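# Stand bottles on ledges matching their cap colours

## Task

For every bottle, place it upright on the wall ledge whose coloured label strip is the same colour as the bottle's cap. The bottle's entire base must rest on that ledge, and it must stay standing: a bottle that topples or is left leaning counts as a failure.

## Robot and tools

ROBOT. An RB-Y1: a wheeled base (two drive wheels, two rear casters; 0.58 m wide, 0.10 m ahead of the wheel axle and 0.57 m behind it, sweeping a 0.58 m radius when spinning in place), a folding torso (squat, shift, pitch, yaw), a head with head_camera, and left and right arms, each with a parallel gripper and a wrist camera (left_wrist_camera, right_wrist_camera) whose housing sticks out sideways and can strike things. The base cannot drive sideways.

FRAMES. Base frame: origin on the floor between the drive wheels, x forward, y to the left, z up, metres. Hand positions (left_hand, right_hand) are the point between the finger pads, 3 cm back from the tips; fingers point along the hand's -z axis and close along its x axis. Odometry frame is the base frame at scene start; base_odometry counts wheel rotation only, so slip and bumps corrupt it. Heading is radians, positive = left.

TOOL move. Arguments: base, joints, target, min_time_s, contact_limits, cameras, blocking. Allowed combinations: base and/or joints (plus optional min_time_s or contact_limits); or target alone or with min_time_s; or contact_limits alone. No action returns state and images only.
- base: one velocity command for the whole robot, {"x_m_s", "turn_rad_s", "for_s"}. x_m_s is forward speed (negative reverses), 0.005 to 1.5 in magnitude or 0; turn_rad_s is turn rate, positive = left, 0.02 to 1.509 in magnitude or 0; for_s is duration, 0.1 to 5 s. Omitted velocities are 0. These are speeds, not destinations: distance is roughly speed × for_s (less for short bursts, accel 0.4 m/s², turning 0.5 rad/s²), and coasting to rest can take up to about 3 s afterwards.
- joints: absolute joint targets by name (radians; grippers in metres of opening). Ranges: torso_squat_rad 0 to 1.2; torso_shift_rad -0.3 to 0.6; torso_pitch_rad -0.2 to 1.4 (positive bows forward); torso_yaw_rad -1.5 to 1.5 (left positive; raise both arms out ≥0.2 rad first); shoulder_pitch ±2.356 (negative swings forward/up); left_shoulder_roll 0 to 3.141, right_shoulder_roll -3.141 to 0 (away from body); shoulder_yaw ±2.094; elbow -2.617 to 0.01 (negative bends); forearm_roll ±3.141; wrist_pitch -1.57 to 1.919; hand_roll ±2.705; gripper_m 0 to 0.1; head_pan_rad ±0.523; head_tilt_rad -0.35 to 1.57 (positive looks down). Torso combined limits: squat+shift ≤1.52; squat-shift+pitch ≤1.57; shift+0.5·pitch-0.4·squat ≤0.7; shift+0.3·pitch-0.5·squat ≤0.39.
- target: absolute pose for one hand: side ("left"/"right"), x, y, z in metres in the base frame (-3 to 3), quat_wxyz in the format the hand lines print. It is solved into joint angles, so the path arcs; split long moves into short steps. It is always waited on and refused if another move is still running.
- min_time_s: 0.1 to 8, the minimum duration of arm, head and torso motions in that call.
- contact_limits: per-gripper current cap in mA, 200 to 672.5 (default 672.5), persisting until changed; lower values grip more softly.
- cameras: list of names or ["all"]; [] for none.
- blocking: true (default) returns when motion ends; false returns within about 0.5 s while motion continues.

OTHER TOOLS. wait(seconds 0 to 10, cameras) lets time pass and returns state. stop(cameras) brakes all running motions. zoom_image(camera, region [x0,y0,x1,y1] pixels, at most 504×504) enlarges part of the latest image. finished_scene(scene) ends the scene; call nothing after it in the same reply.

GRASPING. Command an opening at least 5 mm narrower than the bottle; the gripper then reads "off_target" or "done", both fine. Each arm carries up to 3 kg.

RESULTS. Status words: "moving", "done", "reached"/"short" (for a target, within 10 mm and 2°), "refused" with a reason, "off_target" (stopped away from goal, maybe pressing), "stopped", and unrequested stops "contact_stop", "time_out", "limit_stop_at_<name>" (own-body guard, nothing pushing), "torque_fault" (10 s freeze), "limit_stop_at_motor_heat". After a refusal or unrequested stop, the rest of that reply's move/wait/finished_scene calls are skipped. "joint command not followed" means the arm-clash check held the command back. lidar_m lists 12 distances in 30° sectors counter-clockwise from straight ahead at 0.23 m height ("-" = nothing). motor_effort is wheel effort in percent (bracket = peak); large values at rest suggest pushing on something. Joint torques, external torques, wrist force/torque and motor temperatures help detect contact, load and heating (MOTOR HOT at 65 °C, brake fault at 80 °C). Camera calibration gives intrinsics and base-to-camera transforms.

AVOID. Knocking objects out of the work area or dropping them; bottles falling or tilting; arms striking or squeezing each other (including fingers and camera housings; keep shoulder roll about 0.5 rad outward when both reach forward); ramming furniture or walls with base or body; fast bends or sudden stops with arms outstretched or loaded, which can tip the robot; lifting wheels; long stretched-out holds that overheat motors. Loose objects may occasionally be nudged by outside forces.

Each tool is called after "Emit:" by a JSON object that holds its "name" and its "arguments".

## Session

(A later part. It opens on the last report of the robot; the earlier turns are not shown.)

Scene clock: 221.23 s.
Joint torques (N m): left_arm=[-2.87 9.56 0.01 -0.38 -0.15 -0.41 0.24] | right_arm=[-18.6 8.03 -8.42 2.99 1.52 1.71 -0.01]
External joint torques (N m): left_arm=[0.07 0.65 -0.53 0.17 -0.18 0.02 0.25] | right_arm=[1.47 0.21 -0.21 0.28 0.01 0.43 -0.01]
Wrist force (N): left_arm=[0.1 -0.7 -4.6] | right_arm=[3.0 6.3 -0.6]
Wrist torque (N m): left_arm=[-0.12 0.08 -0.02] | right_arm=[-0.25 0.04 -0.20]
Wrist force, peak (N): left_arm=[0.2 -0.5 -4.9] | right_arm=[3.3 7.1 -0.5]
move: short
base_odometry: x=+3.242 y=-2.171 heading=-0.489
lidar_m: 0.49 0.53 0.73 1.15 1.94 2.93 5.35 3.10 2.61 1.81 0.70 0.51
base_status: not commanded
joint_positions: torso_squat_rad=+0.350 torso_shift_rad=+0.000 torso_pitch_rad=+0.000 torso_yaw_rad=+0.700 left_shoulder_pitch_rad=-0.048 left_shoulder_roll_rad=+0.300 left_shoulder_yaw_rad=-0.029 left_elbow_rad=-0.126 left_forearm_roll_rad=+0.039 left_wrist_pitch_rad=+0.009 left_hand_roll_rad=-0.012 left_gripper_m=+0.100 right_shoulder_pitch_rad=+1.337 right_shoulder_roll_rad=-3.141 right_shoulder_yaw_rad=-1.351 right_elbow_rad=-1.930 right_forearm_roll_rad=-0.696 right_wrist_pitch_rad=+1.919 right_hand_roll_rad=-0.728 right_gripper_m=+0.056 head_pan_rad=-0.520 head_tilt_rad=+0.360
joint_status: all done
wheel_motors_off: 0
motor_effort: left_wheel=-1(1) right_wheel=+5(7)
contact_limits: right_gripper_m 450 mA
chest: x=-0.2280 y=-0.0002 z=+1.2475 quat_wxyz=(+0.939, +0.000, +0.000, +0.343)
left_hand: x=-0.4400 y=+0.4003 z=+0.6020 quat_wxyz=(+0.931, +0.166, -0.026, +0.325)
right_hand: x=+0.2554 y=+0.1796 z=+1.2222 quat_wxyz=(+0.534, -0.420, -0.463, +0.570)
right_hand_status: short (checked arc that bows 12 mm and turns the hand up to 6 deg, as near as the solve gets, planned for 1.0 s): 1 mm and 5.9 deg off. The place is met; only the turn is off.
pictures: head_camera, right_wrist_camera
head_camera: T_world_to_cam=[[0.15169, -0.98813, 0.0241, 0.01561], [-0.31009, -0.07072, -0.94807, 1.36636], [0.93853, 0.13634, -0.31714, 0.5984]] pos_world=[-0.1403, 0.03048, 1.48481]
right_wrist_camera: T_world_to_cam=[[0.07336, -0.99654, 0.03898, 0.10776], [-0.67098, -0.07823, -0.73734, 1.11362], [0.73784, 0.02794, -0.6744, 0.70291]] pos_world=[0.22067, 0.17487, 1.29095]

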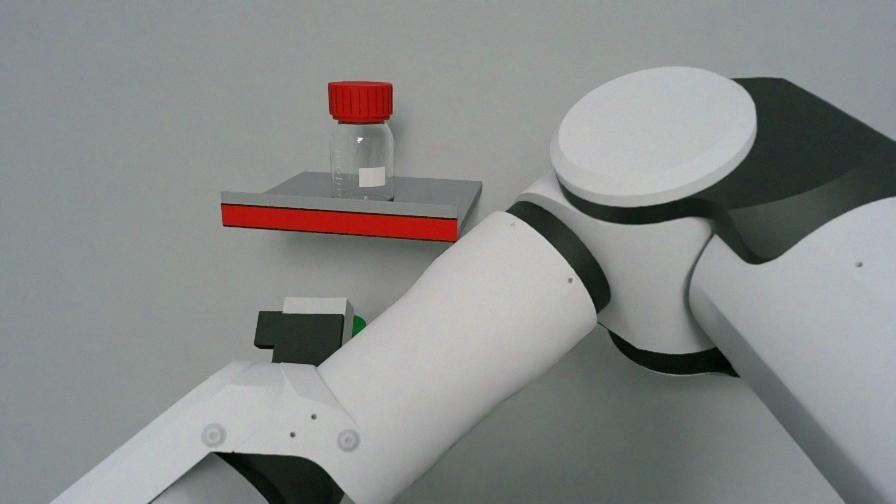

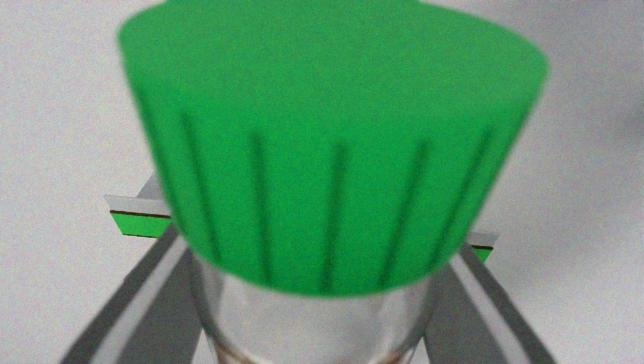

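Emit:
{"name": "move", "arguments": {"target": {"side": "right", "x": 0.29, "y": 0.152, "z": 1.222, "quat_wxyz": [0.5377, -0.4592, -0.4592, 0.5377]}, "min_time_s": 0.8}}

Emit:
{"name": "move", "arguments": {"target": {"side": "right", "x": 0.335, "y": 0.152, "z": 1.221, "quat_wxyz": [0.5377, -0.4592, -0.4592, 0.5377]}, "min_time_s": 0.7}}

Emit:
{"name": "move", "arguments": {"target": {"side": "right", "x": 0.38, "y": 0.152, "z": 1.22, "quat_wxyz": [0.5377, -0.4592, -0.4592, 0.5377]}, "min_time_s": 0.7}}

Emit:
{"name": "move", "arguments": {"target": {"side": "right", "x": 0.38, "y": 0.152, "z": 1.194, "quat_wxyz": [0.5377, -0.4592, -0.4592, 0.5377]}, "min_time_s": 0.9, "cameras": ["right_wrist_camera"]}}

Scene clock: 231.10 s.
Joint torques (N m): left_arm=[-3.12 9.72 0.07 -0.39 -0.14 -0.45 0.11] | right_arm=[-19.62 8.52 -5.5 3.1 1.68 1.22 0]
External joint torques (N m): left_arm=[-0.18 0.81 -0.47 0.16 -0.17 -0.02 0.11] | right_arm=[0.85 0.9 2.26 0.18 0.22 -0.14 0.01]
Wrist force (N): left_arm=[0.4 -0.5 -4.7] | right_arm=[2.9 5.8 0.1]
Wrist torque (N m): left_arm=[-0.14 0.12 -0.05] | right_arm=[-0.21 0.06 -0.01]
Wrist force, peak (N): left_arm=[0.0 -0.6 -4.9] | right_arm=[3.3 7.0 -0.1]
move: done
base_odometry: x=+3.242 y=-2.171 heading=-0.489
lidar_m: 0.49 0.52 0.74 1.14 1.93 2.94 5.35 3.10 2.60 1.80 0.69 0.52
base_status: not commanded
joint_positions: torso_squat_rad=+0.350 torso_shift_rad=+0.000 torso_pitch_rad=+0.000 torso_yaw_rad=+0.700 left_shoulder_pitch_rad=-0.048 left_shoulder_roll_rad=+0.300 left_shoulder_yaw_rad=-0.029 left_elbow_rad=-0.126 left_forearm_roll_rad=+0.039 left_wrist_pitch_rad=+0.009 left_hand_roll_rad=-0.012 left_gripper_m=+0.100 right_shoulder_pitch_rad=+1.337 right_shoulder_roll_rad=-3.100 right_shoulder_yaw_rad=-1.255 right_elbow_rad=-1.902 right_forearm_roll_rad=-0.668 right_wrist_pitch_rad=+1.914 right_hand_roll_rad=-0.756 right_gripper_m=+0.056 head_pan_rad=-0.520 head_tilt_rad=+0.360
joint_status: all done
wheel_motors_off: 0
motor_effort: left_wheel=+0(1) right_wheel=+6(7)
contact_limits: right_gripper_m 450 mA
chest: x=-0.2280 y=-0.0002 z=+1.2475 quat_wxyz=(+0.939, +0.000, +0.000, +0.343)
left_hand: x=-0.4400 y=+0.4003 z=+0.6020 quat_wxyz=(+0.931, +0.166, -0.026, +0.325)
right_hand: x=+0.2898 y=+0.1521 z=+1.2221 quat_wxyz=(+0.538, -0.459, -0.459, +0.538)
right_hand_status: reached (checked arc that bows 2 mm and turns the hand up to 6 deg, planned for 0.8 s): 0 mm and 0.0 deg off.
pictures: none

Scene clock: 232.13 s.
Joint torques (N m): left_arm=[-3.26 9.88 -0.2 -0.64 -0.08 -0.34 0.19] | right_arm=[-20.32 8.25 -5 3.35 1.77 1.43 0.14]
External joint torques (N m): left_arm=[-0.32 0.97 -0.74 -0.09 -0.11 0.09 0.2] | right_arm=[1.11 0.61 2.84 -0.11 0.2 0.16 0.14]
Wrist force (N): left_arm=[-0.1 -0.6 -4.5] | right_arm=[2.4 5.7 0.0]
Wrist torque (N m): left_arm=[-0.13 0.07 -0.04] | right_arm=[-0.25 -0.05 -0.21]
Wrist force, peak (N): left_arm=[0.0 -0.7 -4.9] | right_arm=[3.9 6.8 -0.2]
move: done
base_odometry: x=+3.242 y=-2.171 heading=-0.489
lidar_m: 0.49 0.53 0.72 1.15 1.93 2.93 5.34 3.10 2.60 1.80 0.69 0.51
base_status: not commanded
joint_positions: torso_squat_rad=+0.350 torso_shift_rad=+0.000 torso_pitch_rad=+0.000 torso_yaw_rad=+0.700 left_shoulder_pitch_rad=-0.048 left_shoulder_roll_rad=+0.300 left_shoulder_yaw_rad=-0.029 left_elbow_rad=-0.126 left_forearm_roll_rad=+0.039 left_wrist_pitch_rad=+0.009 left_hand_roll_rad=-0.012 left_gripper_m=+0.100 right_shoulder_pitch_rad=+1.358 right_shoulder_roll_rad=-3.049 right_shoulder_yaw_rad=-1.218 right_elbow_rad=-1.796 right_forearm_roll_rad=-0.604 right_wrist_pitch_rad=+1.775 right_hand_roll_rad=-0.693 right_gripper_m=+0.056 head_pan_rad=-0.520 head_tilt_rad=+0.360
joint_status: all done
wheel_motors_off: 0
motor_effort: left_wheel=+0(1) right_wheel=+6(7)
contact_limits: right_gripper_m 450 mA
chest: x=-0.2280 y=-0.0002 z=+1.2475 quat_wxyz=(+0.939, +0.000, +0.000, +0.343)
left_hand: x=-0.4400 y=+0.4003 z=+0.6020 quat_wxyz=(+0.931, +0.166, -0.026, +0.325)
right_hand: x=+0.3346 y=+0.1519 z=+1.2213 quat_wxyz=(+0.538, -0.459, -0.460, +0.538)
right_hand_status: reached (checked arc that bows 1 mm and turns the hand up to 0 deg, planned for 0.7 s): 0 mm and 0.0 deg off.
pictures: none

Scene clock: 233.17 s.
Joint torques (N m): left_arm=[-2.94 9.7 0.09 -0.5 -0.11 -0.38 0.25] | right_arm=[-21.53 8.64 -5.52 3.76 1.87 1.24 -0.03]
External joint torques (N m): left_arm=[0 0.79 -0.45 0.05 -0.15 0.04 0.25] | right_arm=[0.93 0.85 2.3 -0.26 0.22 0.07 -0.02]
Wrist force (N): left_arm=[0.2 -0.6 -4.5] | right_arm=[3.0 6.4 -0.1]
Wrist torque (N m): left_arm=[-0.14 0.10 -0.04] | right_arm=[-0.29 0.07 -0.17]
Wrist force, peak (N): left_arm=[0.2 -0.9 -4.8] | right_arm=[4.3 6.6 -0.7]
move: done
base_odometry: x=+3.242 y=-2.171 heading=-0.489
lidar_m: 0.49 0.52 0.73 1.15 1.94 2.94 5.34 3.10 2.60 1.79 0.70 0.52
base_status: not commanded
joint_positions: torso_squat_rad=+0.350 torso_shift_rad=+0.000 torso_pitch_rad=+0.000 torso_yaw_rad=+0.700 left_shoulder_pitch_rad=-0.048 left_shoulder_roll_rad=+0.300 left_shoulder_yaw_rad=-0.029 left_elbow_rad=-0.126 left_forearm_roll_rad=+0.039 left_wrist_pitch_rad=+0.009 left_hand_roll_rad=-0.012 left_gripper_m=+0.100 right_shoulder_pitch_rad=+1.387 right_shoulder_roll_rad=-3.020 right_shoulder_yaw_rad=-1.195 right_elbow_rad=-1.660 right_forearm_roll_rad=-0.556 right_wrist_pitch_rad=+1.629 right_hand_roll_rad=-0.635 right_gripper_m=+0.056 head_pan_rad=-0.520 head_tilt_rad=+0.360
joint_status: all done
wheel_motors_off: 0
motor_effort: left_wheel=-1(1) right_wheel=+5(7)
contact_limits: right_gripper_m 450 mA
chest: x=-0.2280 y=-0.0002 z=+1.2475 quat_wxyz=(+0.939, +0.000, +0.000, +0.343)
left_hand: x=-0.4400 y=+0.4003 z=+0.6020 quat_wxyz=(+0.931, +0.166, -0.026, +0.325)
right_hand: x=+0.3794 y=+0.1518 z=+1.2203 quat_wxyz=(+0.538, -0.459, -0.460, +0.538)
right_hand_status: reached (checked arc that bows 2 mm and turns the hand up to 1 deg, planned for 0.7 s): 1 mm and 0.1 deg off.
pictures: none

Scene clock: 234.40 s.
Joint torques (N m): left_arm=[-3.04 9.82 0.08 -0.59 -0.19 -0.45 0.16] | right_arm=[-11.62 1.68 -2.59 0.83 -0.79 -3.12 -0.02]
External joint torques (N m): left_arm=[-0.07 0.92 -0.46 -0.03 -0.22 -0.02 0.17] | right_arm=[11.08 -6.34 4.99 -3.04 -2.38 -4.36 -0.02]
Wrist force (N): left_arm=[0.2 -0.7 -4.6] | right_arm=[-6.6 -16.6 11.6]
Wrist torque (N m): left_arm=[-0.12 0.09 -0.05] | right_arm=[-0.29 0.00 0.05]
Wrist force, peak (N): left_arm=[0.0 -0.9 -4.9] | right_arm=[-7.0 -18.1 12.6]
move: done
base_odometry: x=+3.242 y=-2.171 heading=-0.489
lidar_m: 0.49 0.52 0.73 1.15 1.94 2.93 5.34 3.10 2.60 1.80 0.70 0.51
base_status: not commanded
joint_positions: torso_squat_rad=+0.350 torso_shift_rad=+0.000 torso_pitch_rad=-0.001 torso_yaw_rad=+0.700 left_shoulder_pitch_rad=-0.048 left_shoulder_roll_rad=+0.300 left_shoulder_yaw_rad=-0.029 left_elbow_rad=-0.126 left_forearm_roll_rad=+0.039 left_wrist_pitch_rad=+0.009 left_hand_roll_rad=-0.012 left_gripper_m=+0.100 right_shoulder_pitch_rad=+1.436 right_shoulder_roll_rad=-3.058 right_shoulder_yaw_rad=-1.176 right_elbow_rad=-1.624 right_forearm_roll_rad=-0.528 right_wrist_pitch_rad=+1.627 right_hand_roll_rad=-0.679 right_gripper_m=+0.055 head_pan_rad=-0.520 head_tilt_rad=+0.360
joint_status: all done
wheel_motors_off: 0
motor_effort: left_wheel=+0(1) right_wheel=+6(7)
contact_limits: right_gripper_m 450 mA
chest: x=-0.2285 y=-0.0003 z=+1.2475 quat_wxyz=(+0.939, +0.000, -0.001, +0.343)
left_hand: x=-0.4399 y=+0.4004 z=+0.6019 quat_wxyz=(+0.931, +0.166, -0.026, +0.325)
right_hand: x=+0.3801 y=+0.1518 z=+1.1968 quat_wxyz=(+0.538, -0.460, -0.461, +0.536)
right_hand_status: reached (checked arc that bows 1 mm and turns the hand up to 0 deg, planned for 0.9 s): 3 mm and 0.3 deg off.
right_wrist_camera: T_world_to_cam=[[-0.01013, -0.9987, 0.04998, 0.09092], [-0.62273, -0.0328, -0.78175, 1.20436], [0.78237, -0.03904, -0.62159, 0.52455]] pos_world=[0.34053, 0.15079, 1.26301]

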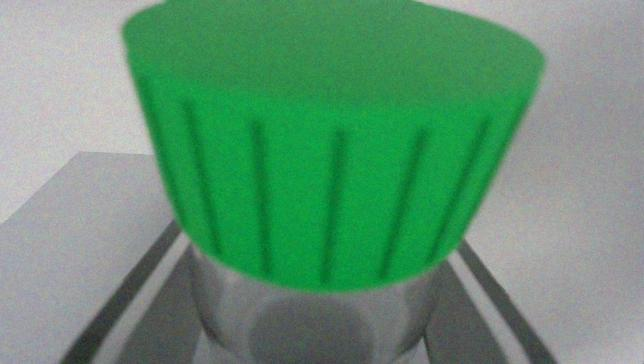

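Emit:
{"name": "move", "arguments": {"target": {"side": "right", "x": 0.38, "y": 0.152, "z": 1.198, "quat_wxyz": [0.5377, -0.4592, -0.4592, 0.5377]}, "min_time_s": 0.4}}

Emit:
{"name": "move", "arguments": {"joints": {"right_gripper_m": 0.1}}}

Emit:
{"name": "move", "arguments": {"target": {"side": "right", "x": 0.315, "y": 0.15, "z": 1.205, "quat_wxyz": [0.5377, -0.4592, -0.4592, 0.5377]}, "min_time_s": 0.8}}

Emit:
{"name": "move", "arguments": {"target": {"side": "right", "x": 0.26, "y": 0.13, "z": 1.24, "quat_wxyz": [0.5377, -0.4592, -0.4592, 0.5377]}, "min_time_s": 0.8, "cameras": ["right_wrist_camera"]}}

Scene clock: 235.63 s.
Joint torques (N m): left_arm=[-3.24 9.42 0.13 -0.56 -0.11 -0.44 0.32] | right_arm=[-19.42 7.02 -7.25 1.99 0.42 -0.58 0.28]
External joint torques (N m): left_arm=[-0.27 0.51 -0.41 0 -0.14 -0.01 0.33] | right_arm=[3.26 -0.98 0.36 -1.9 -1.18 -1.81 0.29]
Wrist force (N): left_arm=[-0.1 -0.6 -4.6] | right_arm=[-0.4 -2.3 3.6]
Wrist torque (N m): left_arm=[-0.14 0.06 -0.03] | right_arm=[-0.20 0.05 -0.27]
Wrist force, peak (N): left_arm=[0.3 -0.9 -4.9] | right_arm=[-5.4 -17.5 11.5]
move: done
base_odometry: x=+3.242 y=-2.171 heading=-0.489
lidar_m: 0.49 0.52 0.73 1.15 1.93 2.94 5.34 3.10 2.60 1.79 0.70 0.52
base_status: not commanded
joint_positions: torso_squat_rad=+0.350 torso_shift_rad=+0.000 torso_pitch_rad=-0.001 torso_yaw_rad=+0.700 left_shoulder_pitch_rad=-0.048 left_shoulder_roll_rad=+0.300 left_shoulder_yaw_rad=-0.029 left_elbow_rad=-0.126 left_forearm_roll_rad=+0.039 left_wrist_pitch_rad=+0.009 left_hand_roll_rad=-0.012 left_gripper_m=+0.100 right_shoulder_pitch_rad=+1.431 right_shoulder_roll_rad=-3.054 right_shoulder_yaw_rad=-1.177 right_elbow_rad=-1.627 right_forearm_roll_rad=-0.533 right_wrist_pitch_rad=+1.625 right_hand_roll_rad=-0.672 right_gripper_m=+0.055 head_pan_rad=-0.520 head_tilt_rad=+0.360
joint_status: all done
wheel_motors_off: 0
motor_effort: left_wheel=+0(1) right_wheel=+7(7)
contact_limits: right_gripper_m 450 mA
chest: x=-0.2284 y=-0.0003 z=+1.2475 quat_wxyz=(+0.939, +0.000, +0.000, +0.343)
left_hand: x=-0.4399 y=+0.4004 z=+0.6019 quat_wxyz=(+0.931, +0.166, -0.026, +0.325)
right_hand: x=+0.3803 y=+0.1519 z=+1.1985 quat_wxyz=(+0.538, -0.460, -0.460, +0.537)
right_hand_status: reached (checked arc that bows 0 mm and turns the hand up to 0 deg, planned for 0.4 s): 1 mm and 0.1 deg off.
pictures: none

Scene clock: 236.63 s.
Joint torques (N m): left_arm=[-3.45 9.7 -0.19 -0.59 -0.09 -0.39 0.2] | right_arm=[-19.98 7.5 -7.15 2.99 1.21 1.09 0.2]
External joint torques (N m): left_arm=[-0.5 0.79 -0.73 -0.04 -0.13 0.04 0.21] | right_arm=[2.7 -0.51 0.45 -0.9 -0.39 -0.14 0.21]
Wrist force (N): left_arm=[0.1 -0.4 -4.7] | right_arm=[3.2 4.4 -1.0]
Wrist torque (N m): left_arm=[-0.16 0.06 -0.04] | right_arm=[-0.23 0.08 -0.18]
Wrist force, peak (N): left_arm=[0.0 -0.8 -4.8] | right_arm=[3.3 5.1 0.5]
move: done
base_odometry: x=+3.242 y=-2.171 heading=-0.489
lidar_m: 0.49 0.52 0.73 1.15 1.93 2.93 5.35 3.10 2.59 1.80 0.69 0.51
base_status: not commanded
joint_positions: torso_squat_rad=+0.350 torso_shift_rad=+0.000 torso_pitch_rad=+0.000 torso_yaw_rad=+0.700 left_shoulder_pitch_rad=-0.048 left_shoulder_roll_rad=+0.300 left_shoulder_yaw_rad=-0.029 left_elbow_rad=-0.126 left_forearm_roll_rad=+0.039 left_wrist_pitch_rad=+0.009 left_hand_roll_rad=-0.012 left_gripper_m=+0.100 right_shoulder_pitch_rad=+1.431 right_shoulder_roll_rad=-3.055 right_shoulder_yaw_rad=-1.177 right_elbow_rad=-1.627 right_forearm_roll_rad=-0.533 right_wrist_pitch_rad=+1.624 right_hand_roll_rad=-0.672 right_gripper_m=+0.100 head_pan_rad=-0.520 head_tilt_rad=+0.360
joint_status: all done
wheel_motors_off: 0
motor_effort: left_wheel=+0(1) right_wheel=+6(7)
contact_limits: right_gripper_m 450 mA
chest: x=-0.2281 y=-0.0003 z=+1.2475 quat_wxyz=(+0.939, +0.000, +0.000, +0.343)
left_hand: x=-0.4399 y=+0.4004 z=+0.6020 quat_wxyz=(+0.931, +0.166, -0.026, +0.325)
right_hand: x=+0.3804 y=+0.1520 z=+1.1980 quat_wxyz=(+0.538, -0.459, -0.459, +0.538)
pictures: none

Scene clock: 237.77 s.
Joint torques (N m): left_arm=[-2.96 9.83 -0.08 -0.53 -0.01 -0.27 0.26] | right_arm=[-20.77 7.13 -7.81 2.81 1.2 1.23 -0.09]
External joint torques (N m): left_arm=[-0.01 0.92 -0.62 0.03 -0.04 0.16 0.27] | right_arm=[0.33 -0.55 -0.09 -0.2 -0.29 -0.12 -0.08]
Wrist force (N): left_arm=[0.1 -0.6 -4.6] | right_arm=[3.0 4.5 -0.1]
Wrist torque (N m): left_arm=[-0.14 0.08 -0.04] | right_arm=[-0.23 0.05 -0.04]
Wrist force, peak (N): left_arm=[0.1 -0.8 -4.9] | right_arm=[3.2 6.0 -0.5]
move: done
base_odometry: x=+3.242 y=-2.171 heading=-0.489
lidar_m: 0.50 0.52 0.73 1.15 1.94 2.93 5.34 3.09 2.60 1.80 0.70 0.52
base_status: not commanded
joint_positions: torso_squat_rad=+0.350 torso_shift_rad=+0.000 torso_pitch_rad=+0.000 torso_yaw_rad=+0.700 left_shoulder_pitch_rad=-0.048 left_shoulder_roll_rad=+0.300 left_shoulder_yaw_rad=-0.029 left_elbow_rad=-0.126 left_forearm_roll_rad=+0.039 left_wrist_pitch_rad=+0.009 left_hand_roll_rad=-0.012 left_gripper_m=+0.100 right_shoulder_pitch_rad=+1.383 right_shoulder_roll_rad=-3.088 right_shoulder_yaw_rad=-1.218 right_elbow_rad=-1.834 right_forearm_roll_rad=-0.608 right_wrist_pitch_rad=+1.839 right_hand_roll_rad=-0.749 right_gripper_m=+0.100 head_pan_rad=-0.520 head_tilt_rad=+0.360
joint_status: all done
wheel_motors_off: 0
motor_effort: left_wheel=-1(1) right_wheel=+6(7)
contact_limits: right_gripper_m 450 mA
chest: x=-0.2281 y=-0.0003 z=+1.2475 quat_wxyz=(+0.939, +0.000, +0.000, +0.343)
left_hand: x=-0.4399 y=+0.4004 z=+0.6020 quat_wxyz=(+0.931, +0.166, -0.026, +0.325)
right_hand: x=+0.3151 y=+0.1499 z=+1.2049 quat_wxyz=(+0.538, -0.459, -0.459, +0.538)
right_hand_status: reached (checked arc that bows 4 mm and turns the hand up to 1 deg, planned for 0.8 s): 0 mm and 0.0 deg off.
pictures: none

Scene clock: 238.90 s.
Joint torques (N m): left_arm=[-2.82 10.05 -0.22 -0.42 -0.18 -0.43 0.17] | right_arm=[-18.85 6.27 -3.64 2.99 1.22 1.55 0.02]
External joint torques (N m): left_arm=[0.12 1.14 -0.76 0.13 -0.21 0 0.18] | right_arm=[-0.06 -0.97 2.9 -0.32 -0.01 -0.03 0.03]
Wrist force (N): left_arm=[0.2 -0.9 -4.4] | right_arm=[2.9 4.7 -0.2]
Wrist torque (N m): left_arm=[-0.08 0.10 -0.05] | right_arm=[-0.26 0.03 0.00]
Wrist force, peak (N): left_arm=[-0.1 -0.7 -4.8] | right_arm=[3.0 5.8 0.1]
move: done
base_odometry: x=+3.242 y=-2.171 heading=-0.489
lidar_m: 0.49 0.52 0.73 1.15 1.93 2.93 5.34 3.10 2.60 1.80 0.70 0.52
base_status: not commanded
joint_positions: torso_squat_rad=+0.350 torso_shift_rad=+0.000 torso_pitch_rad=+0.000 torso_yaw_rad=+0.700 left_shoulder_pitch_rad=-0.048 left_shoulder_roll_rad=+0.300 left_shoulder_yaw_rad=-0.029 left_elbow_rad=-0.126 left_forearm_roll_rad=+0.039 left_wrist_pitch_rad=+0.009 left_hand_roll_rad=-0.012 left_gripper_m=+0.100 right_shoulder_pitch_rad=+1.147 right_shoulder_roll_rad=-3.107 right_shoulder_yaw_rad=-1.139 right_elbow_rad=-2.070 right_forearm_roll_rad=-0.859 right_wrist_pitch_rad=+1.919 right_hand_roll_rad=-0.920 right_gripper_m=+0.100 head_pan_rad=-0.520 head_tilt_rad=+0.360
joint_status: all done
wheel_motors_off: 0
motor_effort: left_wheel=-1(1) right_wheel=+6(8)
contact_limits: right_gripper_m 450 mA
chest: x=-0.2281 y=-0.0003 z=+1.2475 quat_wxyz=(+0.939, +0.000, +0.000, +0.343)
left_hand: x=-0.4399 y=+0.4004 z=+0.6020 quat_wxyz=(+0.931, +0.166, -0.026, +0.325)
right_hand: x=+0.2602 y=+0.1300 z=+1.2401 quat_wxyz=(+0.538, -0.459, -0.459, +0.538)
right_hand_status: reached (checked arc that bows 9 mm and turns the hand up to 1 deg, planned for 0.8 s): 0 mm and 0.0 deg off.
right_wrist_camera: T_world_to_cam=[[-0.00833, -0.99855, 0.05312, 0.06123], [-0.62648, -0.0362, -0.7786, 1.16032], [0.7794, -0.03976, -0.62527, 0.64986]] pos_world=[0.22092, 0.12898, 1.30651]

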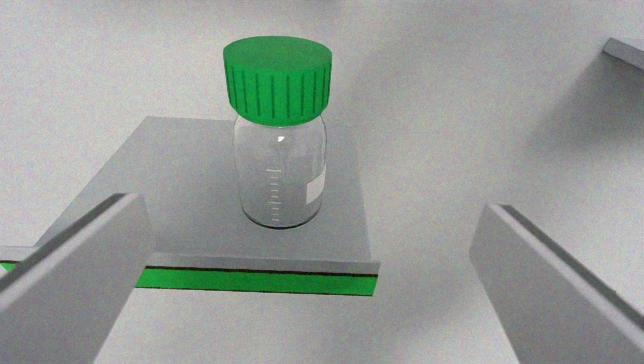

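Emit:
{"name": "finished_scene", "arguments": {"scene": 1}}

The scene is finished: the task was done.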